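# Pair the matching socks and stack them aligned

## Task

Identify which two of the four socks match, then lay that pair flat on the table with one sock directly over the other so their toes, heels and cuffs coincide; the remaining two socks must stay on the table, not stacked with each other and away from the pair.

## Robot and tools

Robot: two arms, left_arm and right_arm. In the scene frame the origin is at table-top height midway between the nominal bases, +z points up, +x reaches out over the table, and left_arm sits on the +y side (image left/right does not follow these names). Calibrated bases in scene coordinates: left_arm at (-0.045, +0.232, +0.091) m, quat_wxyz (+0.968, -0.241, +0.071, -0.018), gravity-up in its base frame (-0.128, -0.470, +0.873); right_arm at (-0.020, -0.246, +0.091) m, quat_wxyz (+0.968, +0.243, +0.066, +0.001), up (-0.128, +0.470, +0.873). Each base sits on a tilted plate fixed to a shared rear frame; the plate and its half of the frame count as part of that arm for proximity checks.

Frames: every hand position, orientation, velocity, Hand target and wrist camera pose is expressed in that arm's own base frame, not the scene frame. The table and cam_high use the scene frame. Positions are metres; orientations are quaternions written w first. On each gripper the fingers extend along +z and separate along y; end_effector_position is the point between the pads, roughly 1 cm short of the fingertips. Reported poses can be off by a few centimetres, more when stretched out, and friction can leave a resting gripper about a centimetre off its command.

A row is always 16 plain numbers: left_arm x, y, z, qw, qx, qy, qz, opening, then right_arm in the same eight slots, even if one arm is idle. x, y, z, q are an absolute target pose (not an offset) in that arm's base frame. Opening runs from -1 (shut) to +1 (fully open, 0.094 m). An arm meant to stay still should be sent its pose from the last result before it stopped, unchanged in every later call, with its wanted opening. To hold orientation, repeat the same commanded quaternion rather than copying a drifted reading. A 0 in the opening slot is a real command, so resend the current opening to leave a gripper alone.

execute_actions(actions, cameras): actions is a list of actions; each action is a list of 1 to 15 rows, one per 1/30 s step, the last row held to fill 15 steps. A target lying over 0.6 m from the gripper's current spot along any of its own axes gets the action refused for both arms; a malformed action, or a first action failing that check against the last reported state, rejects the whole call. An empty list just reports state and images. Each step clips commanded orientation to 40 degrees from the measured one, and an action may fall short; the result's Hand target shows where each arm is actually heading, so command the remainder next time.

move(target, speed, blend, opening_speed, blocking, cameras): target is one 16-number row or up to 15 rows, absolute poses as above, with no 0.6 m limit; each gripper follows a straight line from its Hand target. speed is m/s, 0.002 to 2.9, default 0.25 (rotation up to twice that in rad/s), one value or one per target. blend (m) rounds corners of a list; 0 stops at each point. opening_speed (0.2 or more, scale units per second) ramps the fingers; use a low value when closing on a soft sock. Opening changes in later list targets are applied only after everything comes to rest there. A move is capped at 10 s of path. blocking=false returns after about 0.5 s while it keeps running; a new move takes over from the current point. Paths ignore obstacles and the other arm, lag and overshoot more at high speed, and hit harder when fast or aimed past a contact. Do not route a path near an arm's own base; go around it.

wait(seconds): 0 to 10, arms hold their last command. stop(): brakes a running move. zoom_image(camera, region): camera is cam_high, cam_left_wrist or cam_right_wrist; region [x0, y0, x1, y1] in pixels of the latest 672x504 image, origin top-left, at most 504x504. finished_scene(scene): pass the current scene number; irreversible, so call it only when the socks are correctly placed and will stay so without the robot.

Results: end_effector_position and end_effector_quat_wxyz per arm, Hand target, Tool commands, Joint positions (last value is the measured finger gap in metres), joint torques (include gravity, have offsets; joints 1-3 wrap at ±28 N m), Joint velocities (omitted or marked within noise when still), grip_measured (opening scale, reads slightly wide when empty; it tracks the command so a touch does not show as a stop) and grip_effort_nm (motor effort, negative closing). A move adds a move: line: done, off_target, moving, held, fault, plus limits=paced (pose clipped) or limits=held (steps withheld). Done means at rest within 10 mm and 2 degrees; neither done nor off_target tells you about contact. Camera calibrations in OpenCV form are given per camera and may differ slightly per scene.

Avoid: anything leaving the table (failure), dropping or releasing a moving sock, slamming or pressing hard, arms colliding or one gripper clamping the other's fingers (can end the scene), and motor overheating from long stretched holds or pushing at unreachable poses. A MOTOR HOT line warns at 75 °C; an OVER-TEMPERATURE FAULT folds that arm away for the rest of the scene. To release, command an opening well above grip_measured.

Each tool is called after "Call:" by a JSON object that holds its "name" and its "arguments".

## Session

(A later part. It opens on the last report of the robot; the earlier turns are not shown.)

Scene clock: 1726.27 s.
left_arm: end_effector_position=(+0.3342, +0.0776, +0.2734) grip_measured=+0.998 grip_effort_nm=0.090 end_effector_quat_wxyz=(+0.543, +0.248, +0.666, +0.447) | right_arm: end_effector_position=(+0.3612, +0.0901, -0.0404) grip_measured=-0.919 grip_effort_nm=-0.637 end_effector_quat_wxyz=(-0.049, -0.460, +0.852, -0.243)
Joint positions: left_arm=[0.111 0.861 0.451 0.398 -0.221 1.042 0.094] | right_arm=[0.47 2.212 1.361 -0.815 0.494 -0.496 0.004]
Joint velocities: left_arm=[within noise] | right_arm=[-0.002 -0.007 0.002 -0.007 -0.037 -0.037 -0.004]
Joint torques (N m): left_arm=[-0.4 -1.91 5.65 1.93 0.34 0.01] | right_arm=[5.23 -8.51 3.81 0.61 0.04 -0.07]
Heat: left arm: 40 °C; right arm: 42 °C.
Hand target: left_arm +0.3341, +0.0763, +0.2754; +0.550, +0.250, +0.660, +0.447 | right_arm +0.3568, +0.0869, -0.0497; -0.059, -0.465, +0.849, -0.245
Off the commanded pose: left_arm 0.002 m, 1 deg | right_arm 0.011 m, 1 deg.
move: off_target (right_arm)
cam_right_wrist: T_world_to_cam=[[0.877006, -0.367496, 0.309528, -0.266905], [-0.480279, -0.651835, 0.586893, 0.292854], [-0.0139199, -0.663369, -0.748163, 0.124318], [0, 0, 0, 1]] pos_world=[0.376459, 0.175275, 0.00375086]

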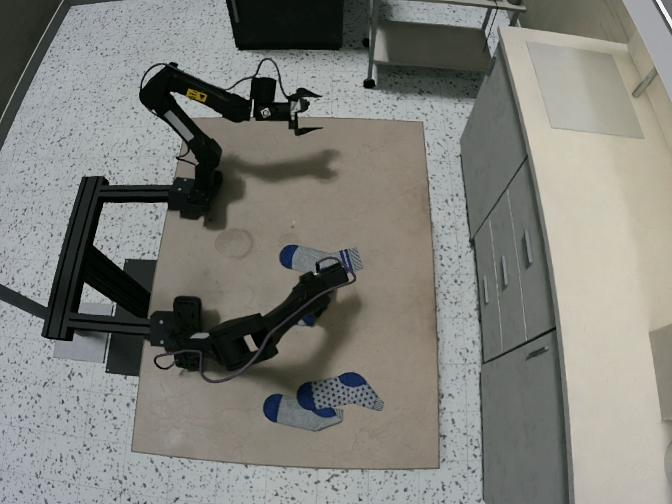

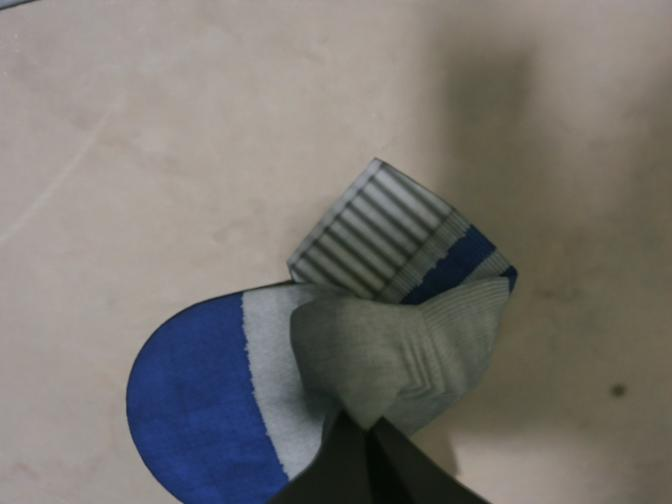

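Call:
{"name": "execute_actions", "arguments": {"actions": []}}

Scene clock: 1749.20 s.
left_arm: end_effector_position=(+0.3342, +0.0776, +0.2734) grip_measured=+0.998 grip_effort_nm=0.085 end_effector_quat_wxyz=(+0.543, +0.248, +0.666, +0.447) | right_arm: end_effector_position=(+0.3614, +0.0902, -0.0404) grip_measured=-0.918 grip_effort_nm=-0.452 end_effector_quat_wxyz=(-0.049, -0.461, +0.852, -0.243)
Joint positions: left_arm=[0.111 0.861 0.451 0.398 -0.221 1.042 0.094] | right_arm=[0.47 2.212 1.361 -0.814 0.494 -0.497 0.004]
Joint velocities: left_arm=[within noise] | right_arm=[-0.012 -0.002 -0.002 0.037 0.081 -0.081 0.01]
Joint torques (N m): left_arm=[-0.31 -2.02 5.72 1.95 0.38 0.03] | right_arm=[5.23 -8.5 3.82 0.58 0.04 -0.08]
Heat: left arm: 41 °C; right arm: 40 °C.
Hand target: left_arm +0.3341, +0.0763, +0.2753; +0.550, +0.250, +0.660, +0.447 | right_arm +0.3568, +0.0870, -0.0498; -0.059, -0.465, +0.849, -0.245
Tool commands: left_gripper/opening=+1.0 right_gripper/opening=-0.92
Off the commanded pose: left_arm 0.002 m, 1 deg | right_arm 0.011 m, 1 deg.
camera_calibration:
cam_left_wrist: T_world_to_cam=[[0.185369, -0.572337, -0.798792, 0.202277], [-0.496927, 0.646687, -0.578671, 0.317445], [0.847763, 0.504209, -0.164533, -0.190912], [0, 0, 0, 1]] pos_world=[0.282099, 0.00674295, 0.313862]
cam_right_wrist: T_world_to_cam=[[0.877061, -0.36704, 0.309912, -0.267146], [-0.480202, -0.652403, 0.586324, 0.293088], [-0.0130171, -0.663062, -0.748451, 0.123993], [0, 0, 0, 1]] pos_world=[0.376659, 0.175374, 0.00375]

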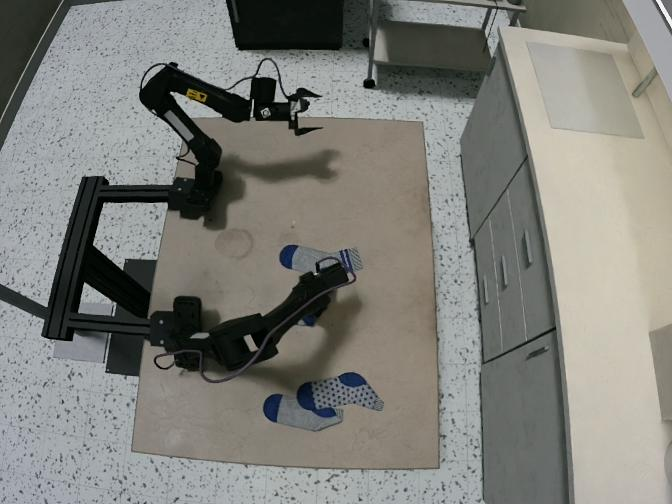

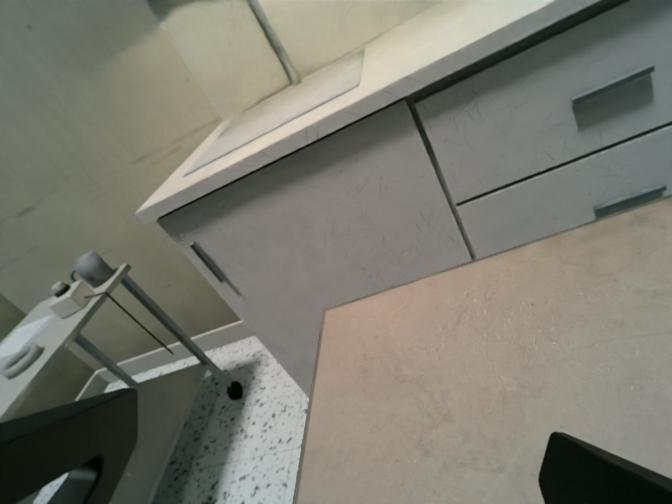

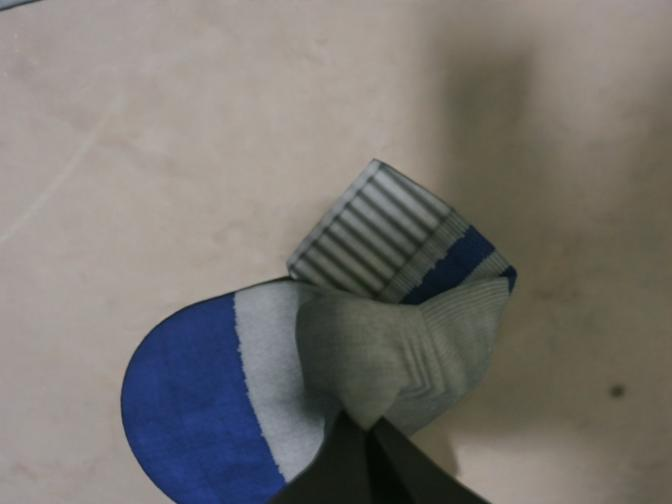

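Call:
{"name": "move", "arguments": {"target": [[0.3342,0.0763,0.2753,0.550,0.250,0.660,0.447,1.0,0.3610,0.0724,-0.0771,-0.0592,-0.4655,0.8487,-0.2447,-0.92],[0.3342,0.0763,0.2753,0.550,0.250,0.660,0.447,1.0,0.3610,0.0724,-0.0771,-0.0592,-0.4655,0.8487,-0.2447,-0.2]], "speed": 0.1, "opening_speed": 0.8, "cameras": ["cam_right_wrist"]}}

Scene clock: 1759.37 s.
left_arm: end_effector_position=(+0.3342, +0.0776, +0.2734) grip_measured=+0.998 grip_effort_nm=0.090 end_effector_quat_wxyz=(+0.543, +0.248, +0.666, +0.447) | right_arm: end_effector_position=(+0.3676, +0.0773, -0.0650) grip_measured=-0.202 grip_effort_nm=0.095 end_effector_quat_wxyz=(-0.045, -0.461, +0.852, -0.246)
Joint positions: left_arm=[0.111 0.861 0.451 0.398 -0.221 1.042 0.094] | right_arm=[0.434 2.258 1.322 -0.7 0.501 -0.541 0.037]
Joint torques (N m): left_arm=[-0.46 -2.1 5.76 1.88 0.34 0] | right_arm=[5.03 -8.28 3.43 0.61 0.01 -0.08]
Heat: left arm: 41 °C; right arm: 39 °C.
Hand target: left_arm +0.3341, +0.0763, +0.2753; +0.550, +0.250, +0.660, +0.447 | right_arm +0.3608, +0.0724, -0.0766; -0.059, -0.465, +0.849, -0.245
Off the commanded pose: left_arm 0.002 m, 1 deg | right_arm 0.015 m, 2 deg.
move: off_target (right_arm); target 2's new opening was sent with right_arm's hand 0.013 m and 1 deg from that target
cam_right_wrist: T_world_to_cam=[[0.875682, -0.363842, 0.31749, -0.268934], [-0.482868, -0.653778, 0.582592, 0.302839], [-0.00440376, -0.663471, -0.748189, 0.0939481], [0, 0, 0, 1]] pos_world=[0.382145, 0.162472, -0.0207567]

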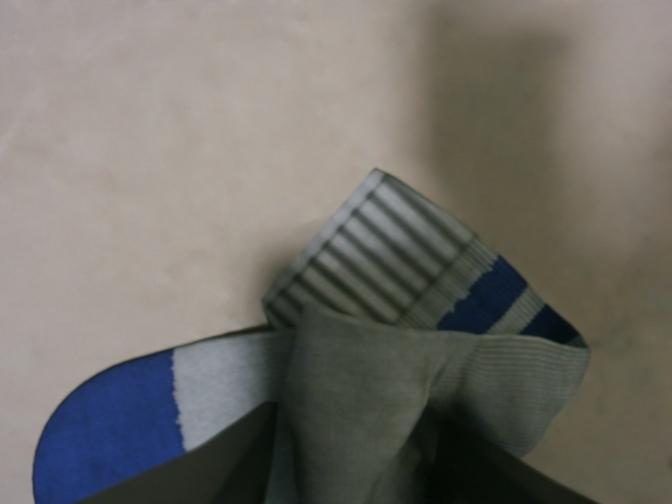

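Call:
{"name": "move", "arguments": {"target": [[0.3342,0.0763,0.2753,0.550,0.250,0.660,0.447,1.0,0.3600,0.1085,-0.0080,-0.0592,-0.4655,0.8487,-0.2447,-0.2],[0.3342,0.0763,0.2753,0.550,0.250,0.660,0.447,1.0,0.2850,0.2188,0.1630,0.2331,-0.0412,0.9418,-0.2395,1.0]], "speed": 0.25, "cameras": ["cam_right_wrist", "cam_high"]}}

Scene clock: 1767.50 s.
left_arm: end_effector_position=(+0.3342, +0.0776, +0.2734) grip_measured=+0.998 grip_effort_nm=0.081 end_effector_quat_wxyz=(+0.543, +0.248, +0.666, +0.447) | right_arm: end_effector_position=(+0.2844, +0.2146, +0.1588) grip_measured=+0.998 grip_effort_nm=0.085 end_effector_quat_wxyz=(+0.227, -0.039, +0.944, -0.236)
Joint positions: left_arm=[0.111 0.861 0.451 0.398 -0.221 1.043 0.094] | right_arm=[0.955 1.925 1.694 -1.454 0.659 0.912 0.094]
Joint torques (N m): left_arm=[-0.4 -2.04 5.68 1.93 0.32 -0.01] | right_arm=[4.72 -5.29 7.9 0.56 0.3 0.1]
Heat: left arm: 41 °C; right arm: 39 °C.
Hand target: left_arm +0.3341, +0.0763, +0.2753; +0.550, +0.250, +0.660, +0.447 | right_arm +0.2849, +0.2188, +0.1629; +0.233, -0.042, +0.942, -0.239
Off the commanded pose: left_arm 0.002 m, 1 deg | right_arm 0.006 m, 1 deg.
move: done
cam_right_wrist: T_world_to_cam=[[0.0883758, -0.864891, 0.494118, 0.086171], [-0.980318, -0.163439, -0.110743, 0.368414], [0.176539, -0.474606, -0.862313, 0.278332], [0, 0, 0, 1]] pos_world=[0.304411, 0.26684, 0.238229]
Images, in order (width x height): cam_high 672x504, cam_right_wrist 672x504.

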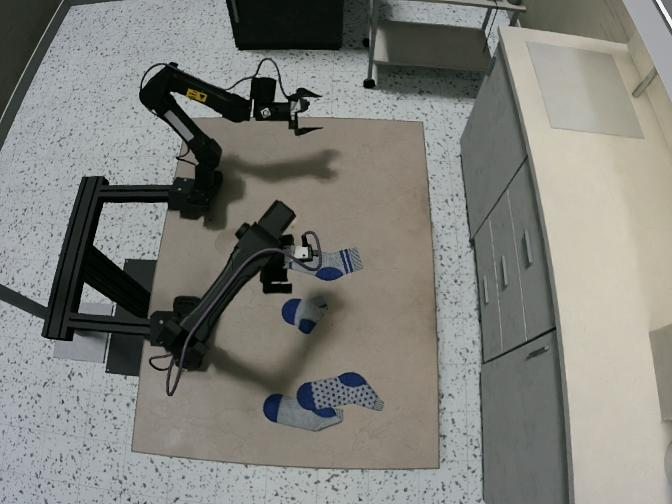

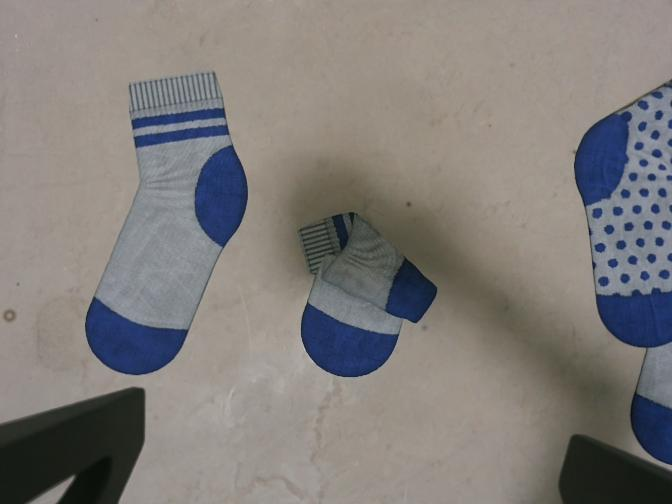

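Call:
{"name": "zoom_image", "arguments": {"camera": "cam_right_wrist", "region": [260, 180, 480, 400]}}

Scaled by 2.291.

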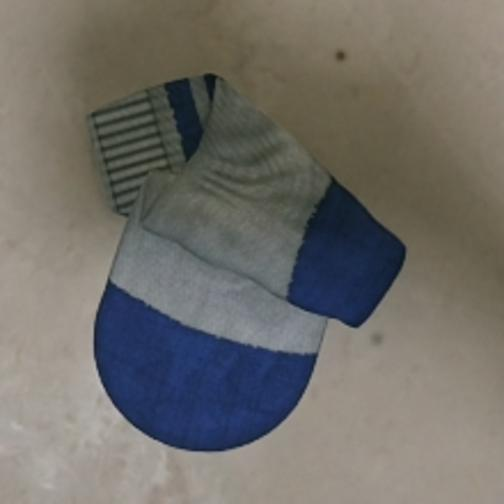

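Call:
{"name": "move", "arguments": {"target": [0.3342,0.0763,0.2753,0.550,0.250,0.660,0.447,1.0,0.2753,0.1054,-0.0064,0.066,0.001,0.968,-0.243,1.0], "speed": 0.25, "cameras": ["cam_right_wrist"]}}

Scene clock: 1811.07 s.
left_arm: end_effector_position=(+0.3342, +0.0776, +0.2734) grip_measured=+0.998 grip_effort_nm=0.095 end_effector_quat_wxyz=(+0.543, +0.248, +0.666, +0.447) | right_arm: end_effector_position=(+0.2778, +0.1054, -0.0003) grip_measured=+0.998 grip_effort_nm=0.095 end_effector_quat_wxyz=(+0.071, +0.007, +0.968, -0.243)
Joint positions: left_arm=[0.111 0.861 0.451 0.398 -0.221 1.043 0.094] | right_arm=[0.637 1.96 1.136 -0.943 0.475 0.699 0.094]
Joint torques (N m): left_arm=[-0.46 -2.04 5.56 1.88 0.35 0.02] | right_arm=[4.33 -6.63 4.26 0.55 -0.03 -0.08]
Heat: left arm: 41 °C; right arm: 37 °C.
Hand target: left_arm +0.3341, +0.0763, +0.2753; +0.550, +0.250, +0.660, +0.447 | right_arm +0.2752, +0.1053, -0.0063; +0.066, +0.001, +0.968, -0.243
Off the commanded pose: left_arm 0.002 m, 1 deg | right_arm 0.007 m, 1 deg.
move: done
cam_right_wrist: T_world_to_cam=[[0.0804954, -0.88211, 0.464114, 0.0749876], [-0.985089, 0.000625761, 0.172042, 0.31069], [-0.15205, -0.471043, -0.868907, 0.181348], [0, 0, 0, 1]] pos_world=[0.327595, 0.151376, 0.0693203]

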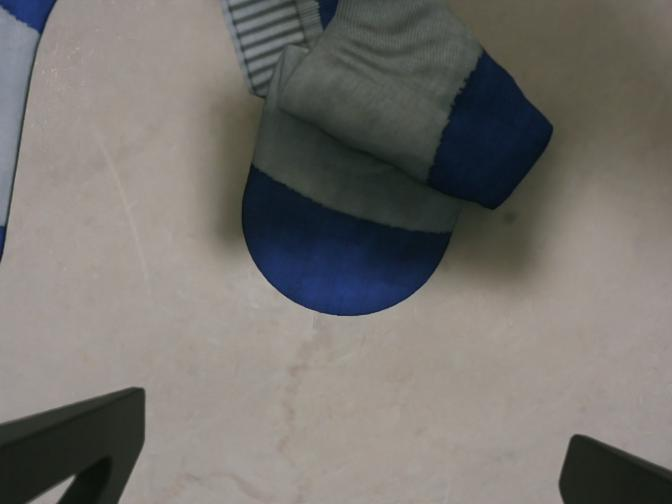

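Call:
{"name": "zoom_image", "arguments": {"camera": "cam_right_wrist", "region": [220, 0, 570, 330]}}

Scaled by 1.440.

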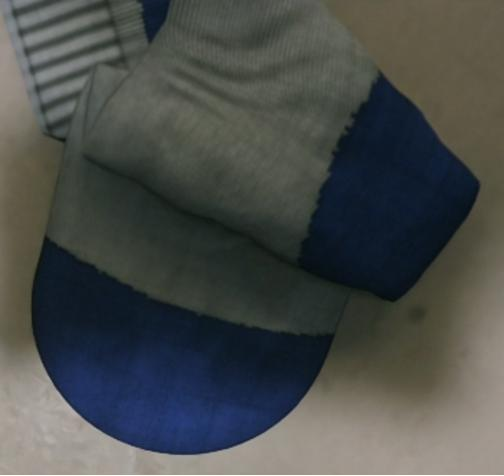

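Call:
{"name": "move", "arguments": {"target": [0.3342,0.0763,0.2753,0.550,0.250,0.660,0.447,1.0,0.2910,0.0743,-0.0640,0.066,0.001,0.968,-0.243,1.0], "speed": 0.15, "cameras": ["cam_right_wrist"]}}

Scene clock: 1823.80 s.
left_arm: end_effector_position=(+0.3342, +0.0776, +0.2734) grip_measured=+0.998 grip_effort_nm=0.090 end_effector_quat_wxyz=(+0.543, +0.248, +0.666, +0.447) | right_arm: end_effector_position=(+0.2940, +0.0779, -0.0583) grip_measured=+0.998 grip_effort_nm=0.090 end_effector_quat_wxyz=(+0.069, +0.007, +0.969, -0.236)
Joint positions: left_arm=[0.111 0.861 0.451 0.398 -0.221 1.043 0.094] | right_arm=[0.53 2.079 1.037 -0.663 0.481 0.577 0.094]
Joint torques (N m): left_arm=[-0.59 -2.09 5.76 1.92 0.35 0] | right_arm=[4.36 -7.12 3.47 0.59 0.1 -0.1]
Heat: left arm: 41 °C; right arm: 37 °C.
Hand target: left_arm +0.3341, +0.0763, +0.2753; +0.550, +0.250, +0.660, +0.447 | right_arm +0.2909, +0.0743, -0.0638; +0.066, +0.001, +0.968, -0.243
Off the commanded pose: left_arm 0.002 m, 1 deg | right_arm 0.007 m, 1 deg.
move: done
cam_right_wrist: T_world_to_cam=[[0.0824217, -0.88806, 0.45228, 0.0754995], [-0.984572, -0.00227195, 0.174964, 0.336803], [-0.15435, -0.459723, -0.874546, 0.119953], [0, 0, 0, 1]] pos_world=[0.343899, 0.122958, 0.0118295]

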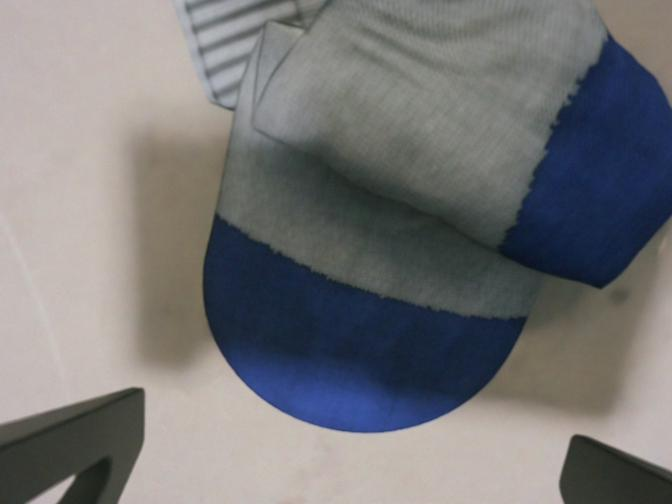

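Call:
{"name": "move", "arguments": {"target": [0.3342,0.0763,0.2753,0.550,0.250,0.660,0.447,1.0,0.2980,0.0506,-0.0972,0.066,0.001,0.968,-0.243,1.0], "speed": 0.08, "cameras": ["cam_right_wrist"]}}

Scene clock: 1830.10 s.
left_arm: end_effector_position=(+0.3342, +0.0776, +0.2734) grip_measured=+0.998 grip_effort_nm=0.090 end_effector_quat_wxyz=(+0.543, +0.248, +0.666, +0.447) | right_arm: end_effector_position=(+0.2952, +0.0611, -0.0784) grip_measured=+0.998 grip_effort_nm=0.090 end_effector_quat_wxyz=(+0.062, +0.001, +0.969, -0.240)
Joint positions: left_arm=[0.111 0.861 0.451 0.398 -0.221 1.043 0.094] | right_arm=[0.482 2.125 0.998 -0.567 0.488 0.514 0.094]
Joint torques (N m): left_arm=[-0.44 -2 5.74 1.88 0.34 0.02] | right_arm=[2.24 -4.72 2.17 1.41 0.12 -0.3]
Heat: left arm: 41 °C; right arm: 37 °C.
Hand target: left_arm +0.3341, +0.0763, +0.2753; +0.550, +0.250, +0.660, +0.447 | right_arm +0.2964, +0.0507, -0.0954; +0.064, +0.002, +0.968, -0.244
Off the commanded pose: left_arm 0.002 m, 1 deg | right_arm 0.022 m, 1 deg.
move: off_target (right_arm)
cam_right_wrist: T_world_to_cam=[[0.0964247, -0.883182, 0.459012, 0.0657514], [-0.981529, -0.00781429, 0.191154, 0.34219], [-0.165237, -0.468966, -0.867622, 0.0991791], [0, 0, 0, 1]] pos_world=[0.345917, 0.107256, -0.00954182]

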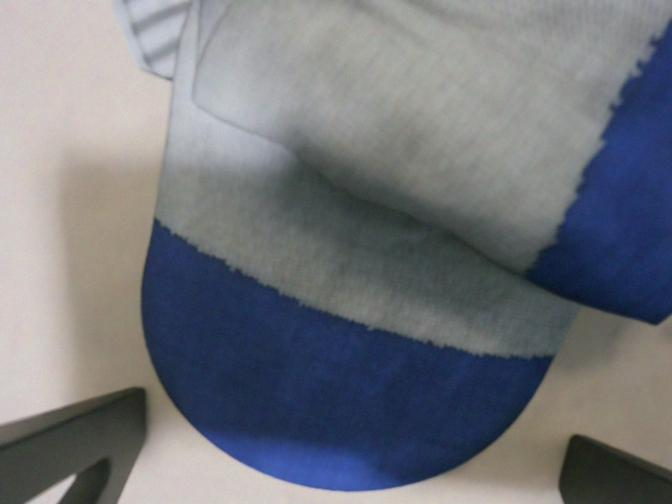

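Call:
{"name": "move", "arguments": {"target": [[0.3342,0.0763,0.2753,0.550,0.250,0.660,0.447,1.0,0.3054,0.0590,-0.0778,0.066,0.001,0.968,-0.243,1.0],[0.3342,0.0763,0.2753,0.550,0.250,0.660,0.447,1.0,0.3061,0.0491,-0.0964,0.066,0.001,0.968,-0.243,1.0]], "speed": 0.06, "cameras": ["cam_right_wrist"]}}

Scene clock: 1837.47 s.
left_arm: end_effector_position=(+0.3342, +0.0776, +0.2734) grip_measured=+0.998 grip_effort_nm=0.090 end_effector_quat_wxyz=(+0.543, +0.248, +0.666, +0.447) | right_arm: end_effector_position=(+0.2973, +0.0600, -0.0773) grip_measured=+0.998 grip_effort_nm=0.090 end_effector_quat_wxyz=(+0.060, -0.004, +0.969, -0.241)
Joint positions: left_arm=[0.111 0.861 0.451 0.398 -0.221 1.043 0.094] | right_arm=[0.475 2.126 1.007 -0.574 0.487 0.497 0.094]
Joint torques (N m): left_arm=[-0.51 -2.13 5.75 1.93 0.35 0.05] | right_arm=[1.61 -4.07 3.38 1.4 0.14 -0.32]
Heat: left arm: 41 °C; right arm: 37 °C.
Hand target: left_arm +0.3341, +0.0763, +0.2753; +0.550, +0.250, +0.660, +0.447 | right_arm +0.3043, +0.0492, -0.0944; +0.065, +0.002, +0.968, -0.244
Off the commanded pose: left_arm 0.002 m, 1 deg | right_arm 0.024 m, 1 deg.
move: off_target (right_arm)
cam_right_wrist: T_world_to_cam=[[0.106685, -0.88181, 0.45938, 0.0610007], [-0.980023, -0.0152624, 0.1983, 0.344568], [-0.167852, -0.471358, -0.865822, 0.10097], [0, 0, 0, 1]] pos_world=[0.348125, 0.106643, -0.00892847]

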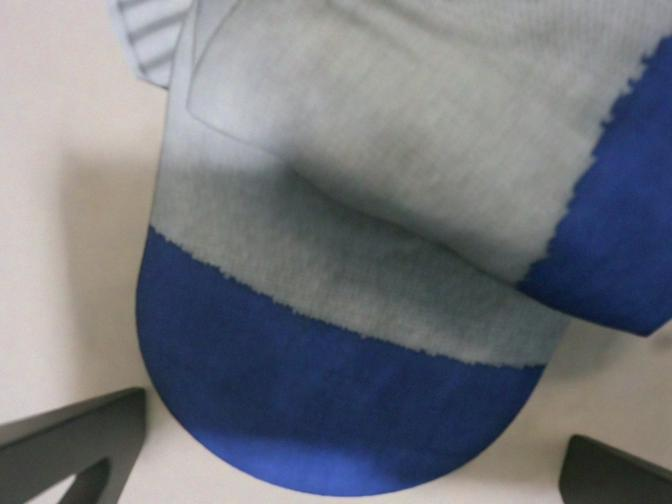

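Call:
{"name": "move", "arguments": {"target": [[0.3342,0.0763,0.2753,0.550,0.250,0.660,0.447,1.0,0.3025,0.0660,-0.0590,0.066,0.001,0.968,-0.243,1.0],[0.3342,0.0763,0.2753,0.550,0.250,0.660,0.447,1.0,0.3025,0.0610,-0.0678,0.066,0.001,0.968,-0.243,1.0],[0.3342,0.0763,0.2753,0.550,0.250,0.660,0.447,1.0,0.3045,0.0464,-0.0952,0.066,0.001,0.968,-0.243,1.0]], "speed": 0.08, "cameras": ["cam_right_wrist"]}}

Scene clock: 1844.60 s.
left_arm: end_effector_position=(+0.3342, +0.0776, +0.2734) grip_measured=+0.998 grip_effort_nm=0.085 end_effector_quat_wxyz=(+0.543, +0.248, +0.666, +0.447) | right_arm: end_effector_position=(+0.3036, +0.0565, -0.0744) grip_measured=+0.998 grip_effort_nm=0.085 end_effector_quat_wxyz=(+0.066, +0.003, +0.969, -0.239)
Joint positions: left_arm=[0.111 0.861 0.451 0.398 -0.221 1.043 0.094] | right_arm=[0.457 2.12 1.014 -0.57 0.492 0.49 0.094]
Joint torques (N m): left_arm=[-0.57 -2.09 5.78 1.96 0.36 0.09] | right_arm=[2.58 -4.44 2.07 1.41 0.1 -0.32]
Heat: left arm: 41 °C; right arm: 37 °C.
Hand target: left_arm +0.3341, +0.0763, +0.2753; +0.550, +0.250, +0.660, +0.447 | right_arm +0.3029, +0.0465, -0.0932; +0.064, +0.002, +0.968, -0.244
Off the commanded pose: left_arm 0.002 m, 1 deg | right_arm 0.023 m, 0 deg.
move: off_target (right_arm)
cam_right_wrist: T_world_to_cam=[[0.0900584, -0.884571, 0.457628, 0.0609851], [-0.982976, -0.00505786, 0.183667, 0.34933], [-0.160152, -0.466378, -0.869967, 0.100019], [0, 0, 0, 1]] pos_world=[0.353909, 0.102359, -0.00505557]

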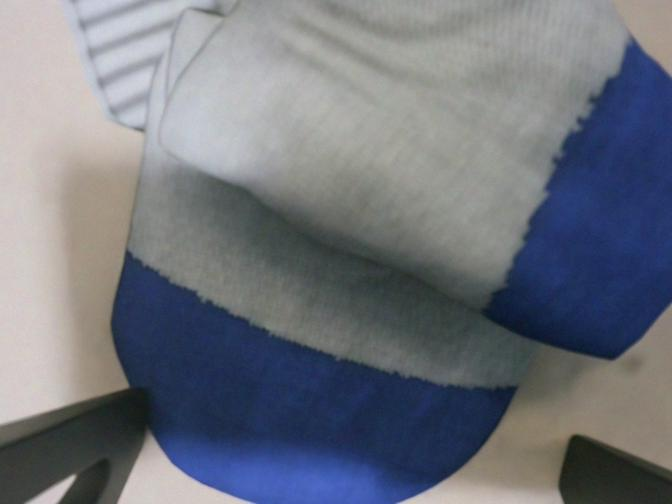

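Call:
{"name": "move", "arguments": {"target": [[0.3342,0.0763,0.2753,0.550,0.250,0.660,0.447,1.0,0.3015,0.0666,-0.0618,0.066,0.001,0.968,-0.243,1.0],[0.3342,0.0763,0.2753,0.550,0.250,0.660,0.447,1.0,0.3028,0.0690,-0.0721,0.066,0.001,0.968,-0.243,1.0],[0.3342,0.0763,0.2753,0.550,0.250,0.660,0.447,1.0,0.3048,0.0543,-0.0994,0.066,0.001,0.968,-0.243,1.0]], "speed": 0.08, "cameras": ["cam_right_wrist"]}}

Scene clock: 1853.17 s.
left_arm: end_effector_position=(+0.3342, +0.0776, +0.2734) grip_measured=+0.998 grip_effort_nm=0.090 end_effector_quat_wxyz=(+0.543, +0.248, +0.666, +0.447) | right_arm: end_effector_position=(+0.3013, +0.0623, -0.0779) grip_measured=+0.998 grip_effort_nm=0.085 end_effector_quat_wxyz=(+0.064, -0.003, +0.968, -0.243)
Joint positions: left_arm=[0.111 0.861 0.451 0.398 -0.221 1.043 0.094] | right_arm=[0.479 2.138 1.023 -0.576 0.494 0.502 0.094]
Joint torques (N m): left_arm=[-0.47 -2.22 5.65 1.92 0.39 -0.02] | right_arm=[2.62 -4.04 2.82 1.42 0.06 -0.17]
Heat: left arm: 41 °C; right arm: 37 °C.
Hand target: left_arm +0.3341, +0.0763, +0.2753; +0.550, +0.250, +0.660, +0.447 | right_arm +0.3032, +0.0542, -0.0974; +0.065, +0.001, +0.968, -0.244
Off the commanded pose: left_arm 0.002 m, 1 deg | right_arm 0.023 m, 1 deg.
move: off_target (right_arm)
cam_right_wrist: T_world_to_cam=[[0.103305, -0.880199, 0.463226, 0.0640293], [-0.981535, -0.0148359, 0.190704, 0.348504], [-0.160985, -0.474373, -0.865479, 0.100381], [0, 0, 0, 1]] pos_world=[0.351615, 0.109147, -0.00924398]

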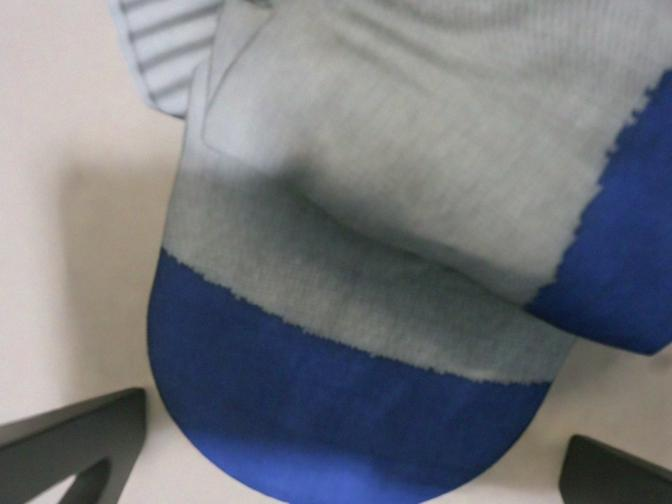

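Call:
{"name": "move", "arguments": {"target": [0.3342,0.0763,0.2753,0.550,0.250,0.660,0.447,1.0,0.3048,0.0543,-0.0994,0.066,0.001,0.968,-0.243,-0.92], "speed": 0.08, "opening_speed": 0.85, "cameras": ["cam_right_wrist"]}}

Scene clock: 1857.90 s.
left_arm: end_effector_position=(+0.3342, +0.0776, +0.2734) grip_measured=+0.998 grip_effort_nm=0.095 end_effector_quat_wxyz=(+0.543, +0.248, +0.666, +0.447) | right_arm: end_effector_position=(+0.3134, +0.0648, -0.0773) grip_measured=-0.903 grip_effort_nm=-0.945 end_effector_quat_wxyz=(+0.089, -0.002, +0.967, -0.240)
Joint positions: left_arm=[0.111 0.861 0.451 0.398 -0.221 1.043 0.094] | right_arm=[0.478 2.138 1.023 -0.523 0.514 0.491 0.005]
Joint torques (N m): left_arm=[-0.57 -2.02 5.64 1.94 0.34 0.01] | right_arm=[2.7 -4.18 2.81 0.94 -0.15 -0.07]
Heat: left arm: 41 °C; right arm: 36 °C.
Hand target: left_arm +0.3341, +0.0763, +0.2753; +0.550, +0.250, +0.660, +0.447 | right_arm +0.3034, +0.0545, -0.0975; +0.066, +0.001, +0.968, -0.243
Off the commanded pose: left_arm 0.002 m, 1 deg | right_arm 0.026 m, 3 deg.
move: off_target (right_arm)
cam_right_wrist: T_world_to_cam=[[0.0896119, -0.881072, 0.464415, 0.0691396], [-0.989708, -0.0265408, 0.140618, 0.359755], [-0.111569, -0.472237, -0.874383, 0.0877846], [0, 0, 0, 1]] pos_world=[0.359651, 0.11192, -0.00594025]

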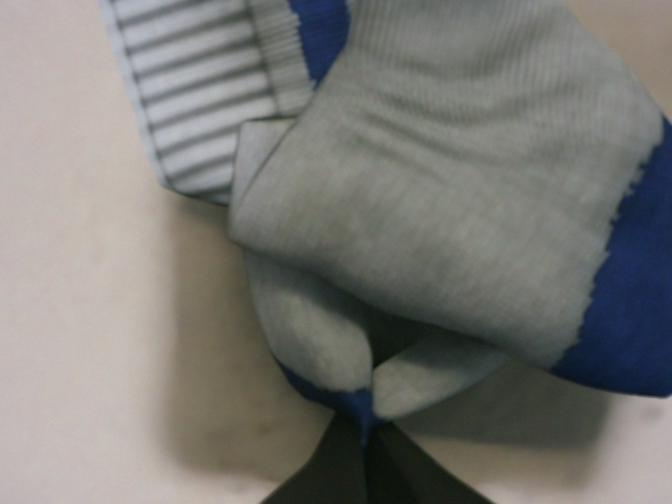

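Call:
{"name": "execute_actions", "arguments": {"actions": [], "cameras": ["cam_high"]}}

Call:
{"name": "zoom_image", "arguments": {"camera": "cam_high", "region": [250, 220, 400, 340]}}

Scene clock: 1953.67 s.
left_arm: end_effector_position=(+0.3342, +0.0776, +0.2734) grip_measured=+0.998 grip_effort_nm=0.090 end_effector_quat_wxyz=(+0.543, +0.248, +0.666, +0.447) | right_arm: end_effector_position=(+0.3134, +0.0648, -0.0773) grip_measured=-0.909 grip_effort_nm=-1.048 end_effector_quat_wxyz=(+0.089, -0.002, +0.967, -0.240)
Joint positions: left_arm=[0.111 0.861 0.451 0.398 -0.221 1.043 0.094] | right_arm=[0.478 2.138 1.023 -0.523 0.514 0.491 0.004]
Joint velocities: within noise
Joint torques (N m): left_arm=[-0.34 -2.03 5.71 1.93 0.37 -0.01] | right_arm=[2.69 -4.19 2.81 0.91 -0.16 -0.08]
Heat: left arm: 42 °C; right arm: 35 °C.
Hand target: left_arm +0.3341, +0.0763, +0.2753; +0.550, +0.250, +0.660, +0.447 | right_arm +0.3034, +0.0545, -0.0975; +0.066, +0.001, +0.968, -0.243
Tool commands: left_gripper/opening=+1.0 right_gripper/opening=-0.92
Off the commanded pose: left_arm 0.002 m, 1 deg | right_arm 0.026 m, 3 deg.
Images, in order (width x height): cam_high 672x504.

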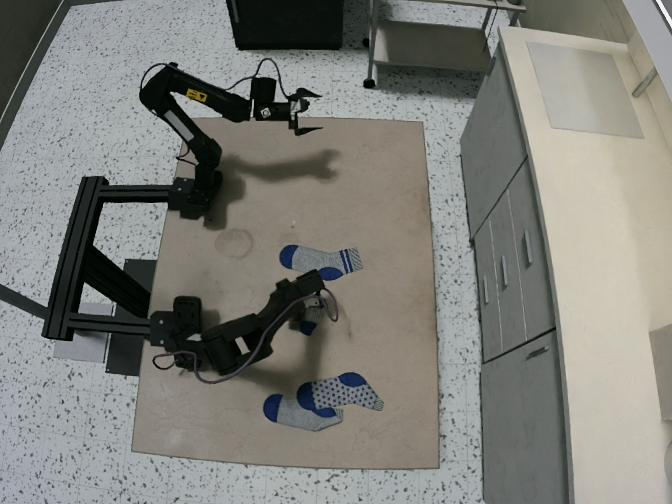

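Scaled by 3.360.

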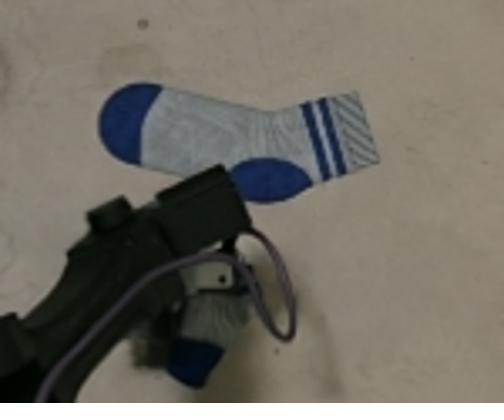

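Call:
{"name": "move", "arguments": {"target": [[0.3342,0.0763,0.2753,0.550,0.250,0.660,0.447,1.0,0.3171,0.1168,0.0165,0.1501,-0.0202,0.9586,-0.2422,-0.92],[0.3342,0.0763,0.2753,0.550,0.250,0.660,0.447,1.0,0.3802,0.1892,0.1356,0.3143,-0.0619,0.9179,-0.2350,-0.92],[0.3342,0.0763,0.2753,0.550,0.250,0.660,0.447,1.0,0.4126,0.2274,0.1884,0.3931,-0.0822,0.8871,-0.2287,-0.92]], "speed": 0.18, "blend": 0.02, "cameras": ["cam_right_wrist", "cam_high"]}}

Scene clock: 2026.10 s.
left_arm: end_effector_position=(+0.3342, +0.0776, +0.2734) grip_measured=+0.998 grip_effort_nm=0.090 end_effector_quat_wxyz=(+0.543, +0.248, +0.666, +0.447) | right_arm: end_effector_position=(+0.4103, +0.2168, +0.1844) grip_measured=-0.911 grip_effort_nm=-1.057 end_effector_quat_wxyz=(+0.383, -0.077, +0.891, -0.231)
Joint positions: left_arm=[0.111 0.861 0.451 0.398 -0.221 1.043 0.094] | right_arm=[0.778 1.948 1.674 -0.883 0.856 0.415 0.004]
Joint torques (N m): left_arm=[-0.51 -1.95 5.67 1.92 0.36 -0.01] | right_arm=[6.04 -6.74 8.18 1.49 0.29 -0.05]
Heat: left arm: 42 °C; right arm: 34 °C.
Hand target: left_arm +0.3341, +0.0763, +0.2753; +0.550, +0.250, +0.660, +0.447 | right_arm +0.4123, +0.2272, +0.1884; +0.393, -0.082, +0.887, -0.228
Off the commanded pose: left_arm 0.002 m, 1 deg | right_arm 0.012 m, 1 deg.
move: off_target (right_arm)
cam_right_wrist: T_world_to_cam=[[0.0634642, -0.842078, 0.53561, 0.0620083], [-0.868421, -0.311049, -0.386127, 0.531946], [0.49175, -0.440629, -0.751018, 0.121935], [0, 0, 0, 1]] pos_world=[0.398056, 0.271405, 0.263762]
Images, in order (width x height): cam_high 672x504, cam_right_wrist 672x504.

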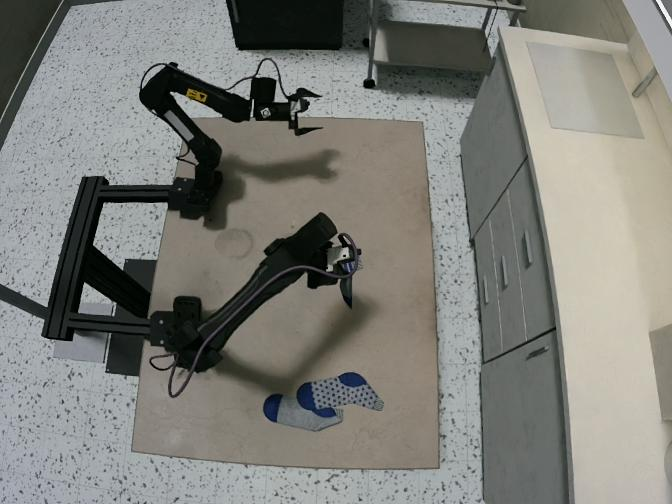

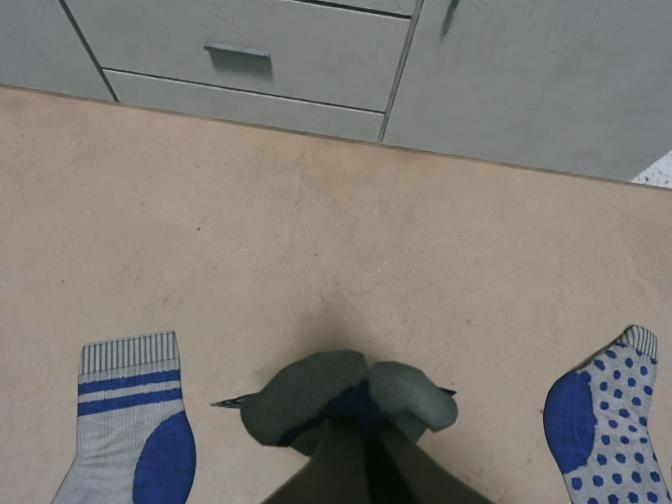

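Call:
{"name": "move", "arguments": {"target": [0.3342,0.0763,0.2753,0.550,0.250,0.660,0.447,1.0,0.5080,0.3524,0.1235,0.5412,-0.1206,0.8053,-0.2109,-0.92], "speed": 0.18, "cameras": ["cam_right_wrist", "cam_high"]}}

Scene clock: 2042.57 s.
left_arm: end_effector_position=(+0.3342, +0.0776, +0.2734) grip_measured=+0.998 grip_effort_nm=0.095 end_effector_quat_wxyz=(+0.543, +0.248, +0.666, +0.447) | right_arm: end_effector_position=(+0.5091, +0.3389, +0.1200) grip_measured=-0.911 grip_effort_nm=-1.053 end_effector_quat_wxyz=(+0.532, -0.119, +0.810, -0.217)
Joint positions: left_arm=[0.111 0.861 0.451 0.398 -0.221 1.043 0.094] | right_arm=[0.828 2.406 1.875 -0.115 0.97 0.024 0.004]
Joint torques (N m): left_arm=[-0.31 -1.99 5.87 1.92 0.38 0] | right_arm=[7.57 -10.99 9.14 1.9 0.12 -0.07]
Heat: left arm: 42 °C; right arm: 35 °C.
Hand target: left_arm +0.3341, +0.0763, +0.2753; +0.550, +0.250, +0.660, +0.447 | right_arm +0.5073, +0.3521, +0.1236; +0.541, -0.121, +0.805, -0.211
Off the commanded pose: left_arm 0.002 m, 1 deg | right_arm 0.014 m, 1 deg.
move: off_target (right_arm)
cam_right_wrist: T_world_to_cam=[[0.0328488, -0.821569, 0.569161, 0.197558], [-0.648926, -0.450643, -0.613039, 0.593679], [0.760142, -0.349206, -0.547941, -0.113141], [0, 0, 0, 1]] pos_world=[0.464767, 0.390335, 0.189511]
Images, in order (width x height): cam_high 672x504, cam_right_wrist 672x504.

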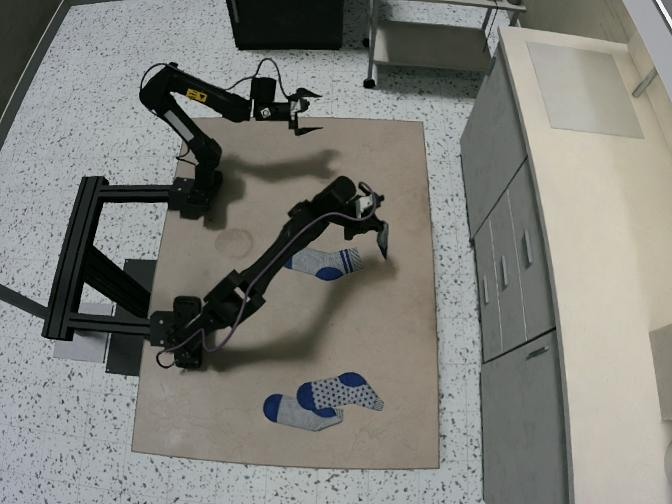

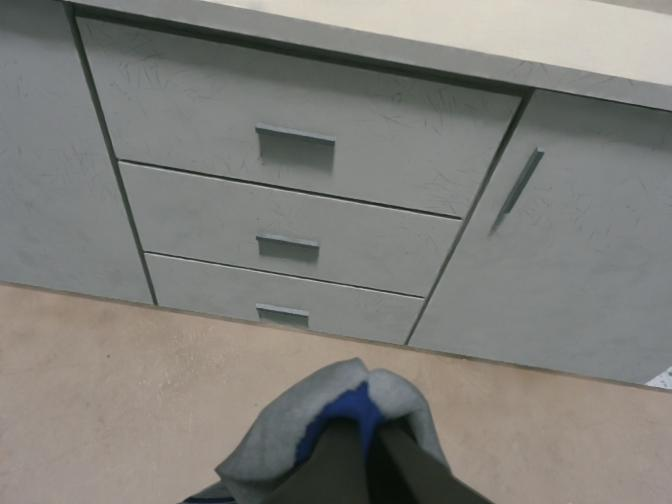

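Call:
{"name": "zoom_image", "arguments": {"camera": "cam_high", "region": [270, 160, 430, 300]}}

Scaled by 3.150.

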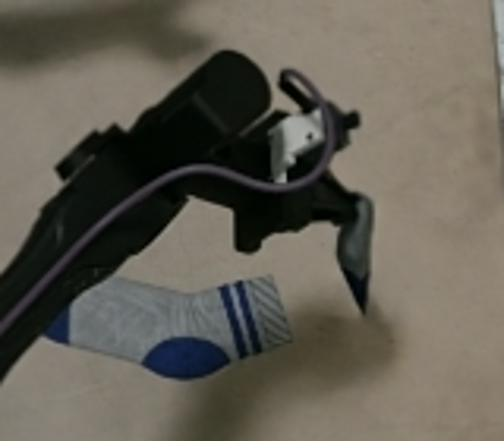

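Call:
{"name": "move", "arguments": {"target": [[0.3342,0.0763,0.2753,0.550,0.250,0.660,0.447,1.0,0.5020,0.3324,0.0727,0.5412,-0.1206,0.8053,-0.2109,-0.92],[0.3342,0.0763,0.2753,0.550,0.250,0.660,0.447,1.0,0.4669,0.3265,0.0570,0.5055,-0.1113,0.8281,-0.2160,-0.92],[0.3342,0.0763,0.2753,0.550,0.250,0.660,0.447,1.0,0.4391,0.3170,0.0329,0.4540,-0.0979,0.8575,-0.2224,-0.92],[0.3342,0.0763,0.2753,0.550,0.250,0.660,0.447,1.0,0.4085,0.3026,-0.0005,0.3931,-0.0822,0.8871,-0.2287,-0.92]], "speed": 0.12, "blend": 0.015, "cameras": ["cam_right_wrist", "cam_high"]}}

Call:
{"name": "zoom_image", "arguments": {"camera": "cam_high", "region": [270, 160, 430, 300]}}

Scene clock: 2072.57 s.
left_arm: end_effector_position=(+0.3342, +0.0776, +0.2734) grip_measured=+0.998 grip_effort_nm=0.085 end_effector_quat_wxyz=(+0.543, +0.248, +0.666, +0.447) | right_arm: end_effector_position=(+0.4168, +0.2967, +0.0025) grip_measured=-0.911 grip_effort_nm=-1.053 end_effector_quat_wxyz=(+0.397, -0.072, +0.886, -0.227)
Joint positions: left_arm=[0.111 0.861 0.451 0.398 -0.221 1.043 0.094] | right_arm=[0.896 2.406 1.658 -0.504 0.912 0.577 0.004]
Joint torques (N m): left_arm=[-0.47 -2.09 5.68 1.89 0.36 -0.01] | right_arm=[7.08 -11.44 6.61 1.06 0.23 0.12]
Heat: left arm: 42 °C; right arm: 40 °C.
Hand target: left_arm +0.3341, +0.0763, +0.2753; +0.550, +0.250, +0.660, +0.447 | right_arm +0.4086, +0.3026, -0.0004; +0.393, -0.082, +0.887, -0.228
Off the commanded pose: left_arm 0.002 m, 1 deg | right_arm 0.011 m, 1 deg.
move: off_target (right_arm)
cam_right_wrist: T_world_to_cam=[[0.0480082, -0.848125, 0.527617, 0.234582], [-0.855298, -0.307736, -0.41685, 0.485758], [0.515908, -0.431257, -0.740173, 0.00454953], [0, 0, 0, 1]] pos_world=[0.401859, 0.350402, 0.0820865]
Images, in order (width x height): cam_high 672x504, cam_right_wrist 672x504.

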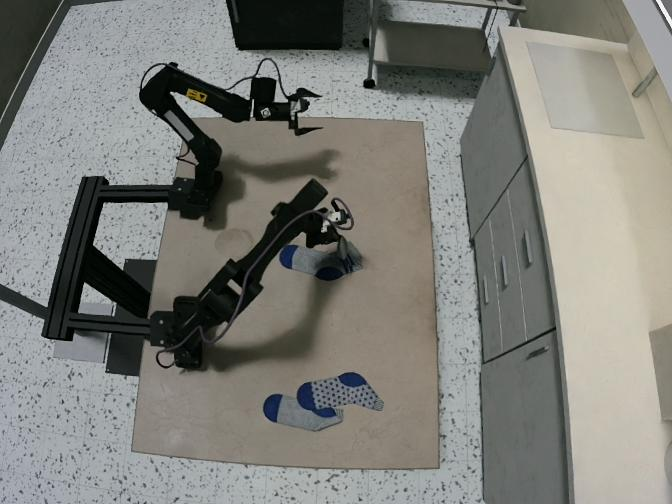

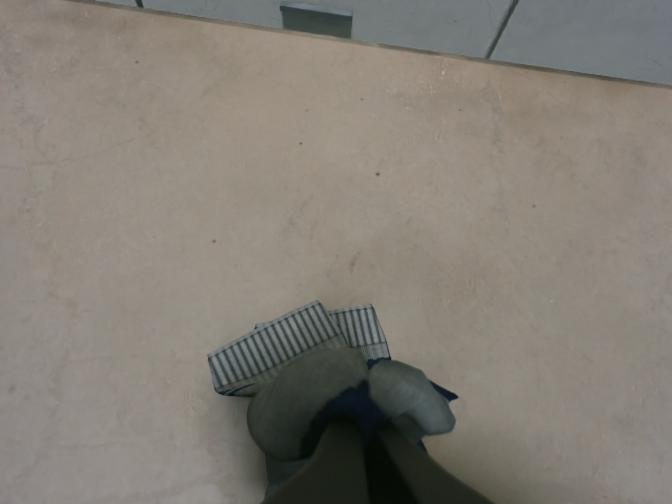

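Scaled by 3.150.

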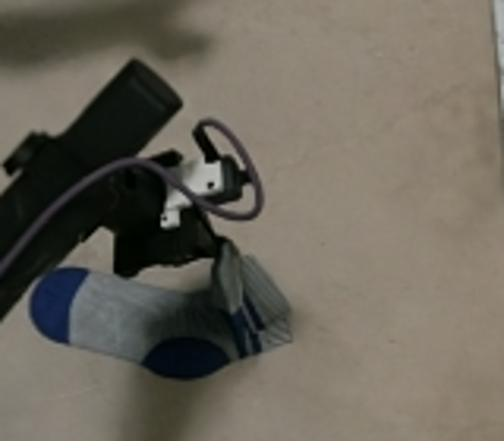

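Call:
{"name": "move", "arguments": {"target": [[0.3342,0.0763,0.2753,0.550,0.250,0.660,0.447,1.0,0.4627,0.3110,0.0934,0.4776,0.0139,0.8389,-0.2614,-0.92],[0.3342,0.0763,0.2753,0.550,0.250,0.660,0.447,1.0,0.5114,0.3120,0.1458,0.5627,-0.0136,0.7844,-0.2614,-0.92]], "speed": 0.18, "blend": 0.015, "cameras": ["cam_right_wrist", "cam_high"]}}

Call:
{"name": "zoom_image", "arguments": {"camera": "cam_high", "region": [270, 160, 430, 300]}}

Scene clock: 2111.30 s.
left_arm: end_effector_position=(+0.3342, +0.0776, +0.2734) grip_measured=+0.998 grip_effort_nm=0.090 end_effector_quat_wxyz=(+0.543, +0.248, +0.666, +0.447) | right_arm: end_effector_position=(+0.5135, +0.3142, +0.1392) grip_measured=-0.911 grip_effort_nm=-1.048 end_effector_quat_wxyz=(+0.560, -0.014, +0.786, -0.262)
Joint positions: left_arm=[0.111 0.861 0.451 0.398 -0.221 1.043 0.094] | right_arm=[0.823 2.451 1.958 -0.153 1.168 0.151 0.004]
Joint torques (N m): left_arm=[-0.43 -2.19 5.67 1.92 0.37 -0.01] | right_arm=[6.2 -14.8 5.15 1.77 0.12 -0.08]
Heat: left arm: 42 °C; right arm: 42 °C.
Hand target: left_arm +0.3341, +0.0763, +0.2753; +0.550, +0.250, +0.660, +0.447 | right_arm +0.5114, +0.3121, +0.1458; +0.562, -0.013, +0.784, -0.261
Off the commanded pose: left_arm 0.002 m, 1 deg | right_arm 0.007 m, 0 deg.
move: done
cam_right_wrist: T_world_to_cam=[[-0.203253, -0.823388, 0.529831, 0.293608], [-0.639345, -0.298229, -0.708729, 0.557631], [0.74157, -0.482796, -0.465813, -0.0745283], [0, 0, 0, 1]] pos_world=[0.471464, 0.372073, 0.204931]
Images, in order (width x height): cam_high 672x504, cam_right_wrist 672x504.

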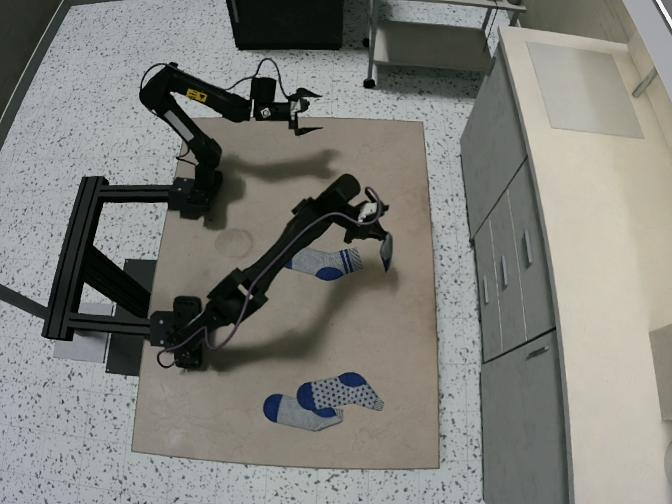

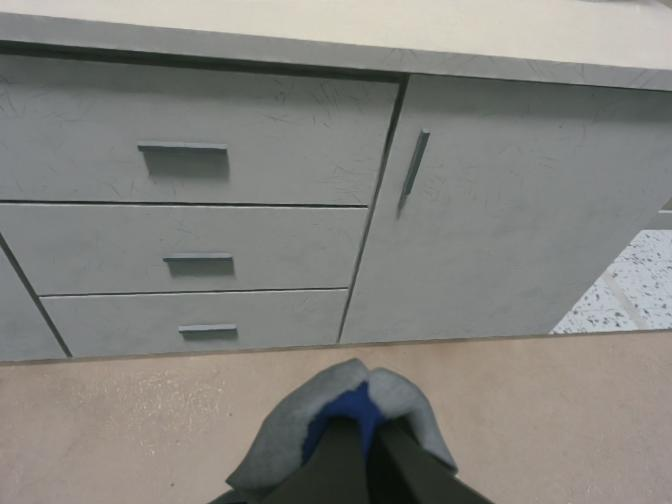

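Scaled by 3.150.

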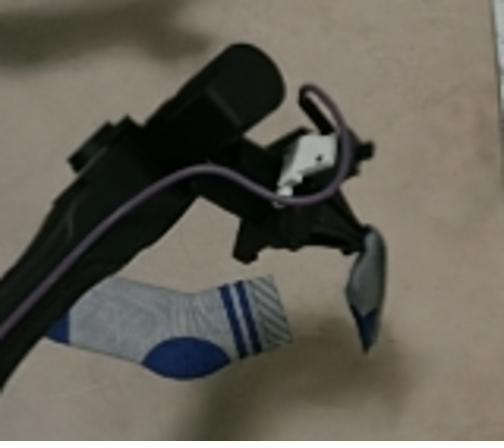

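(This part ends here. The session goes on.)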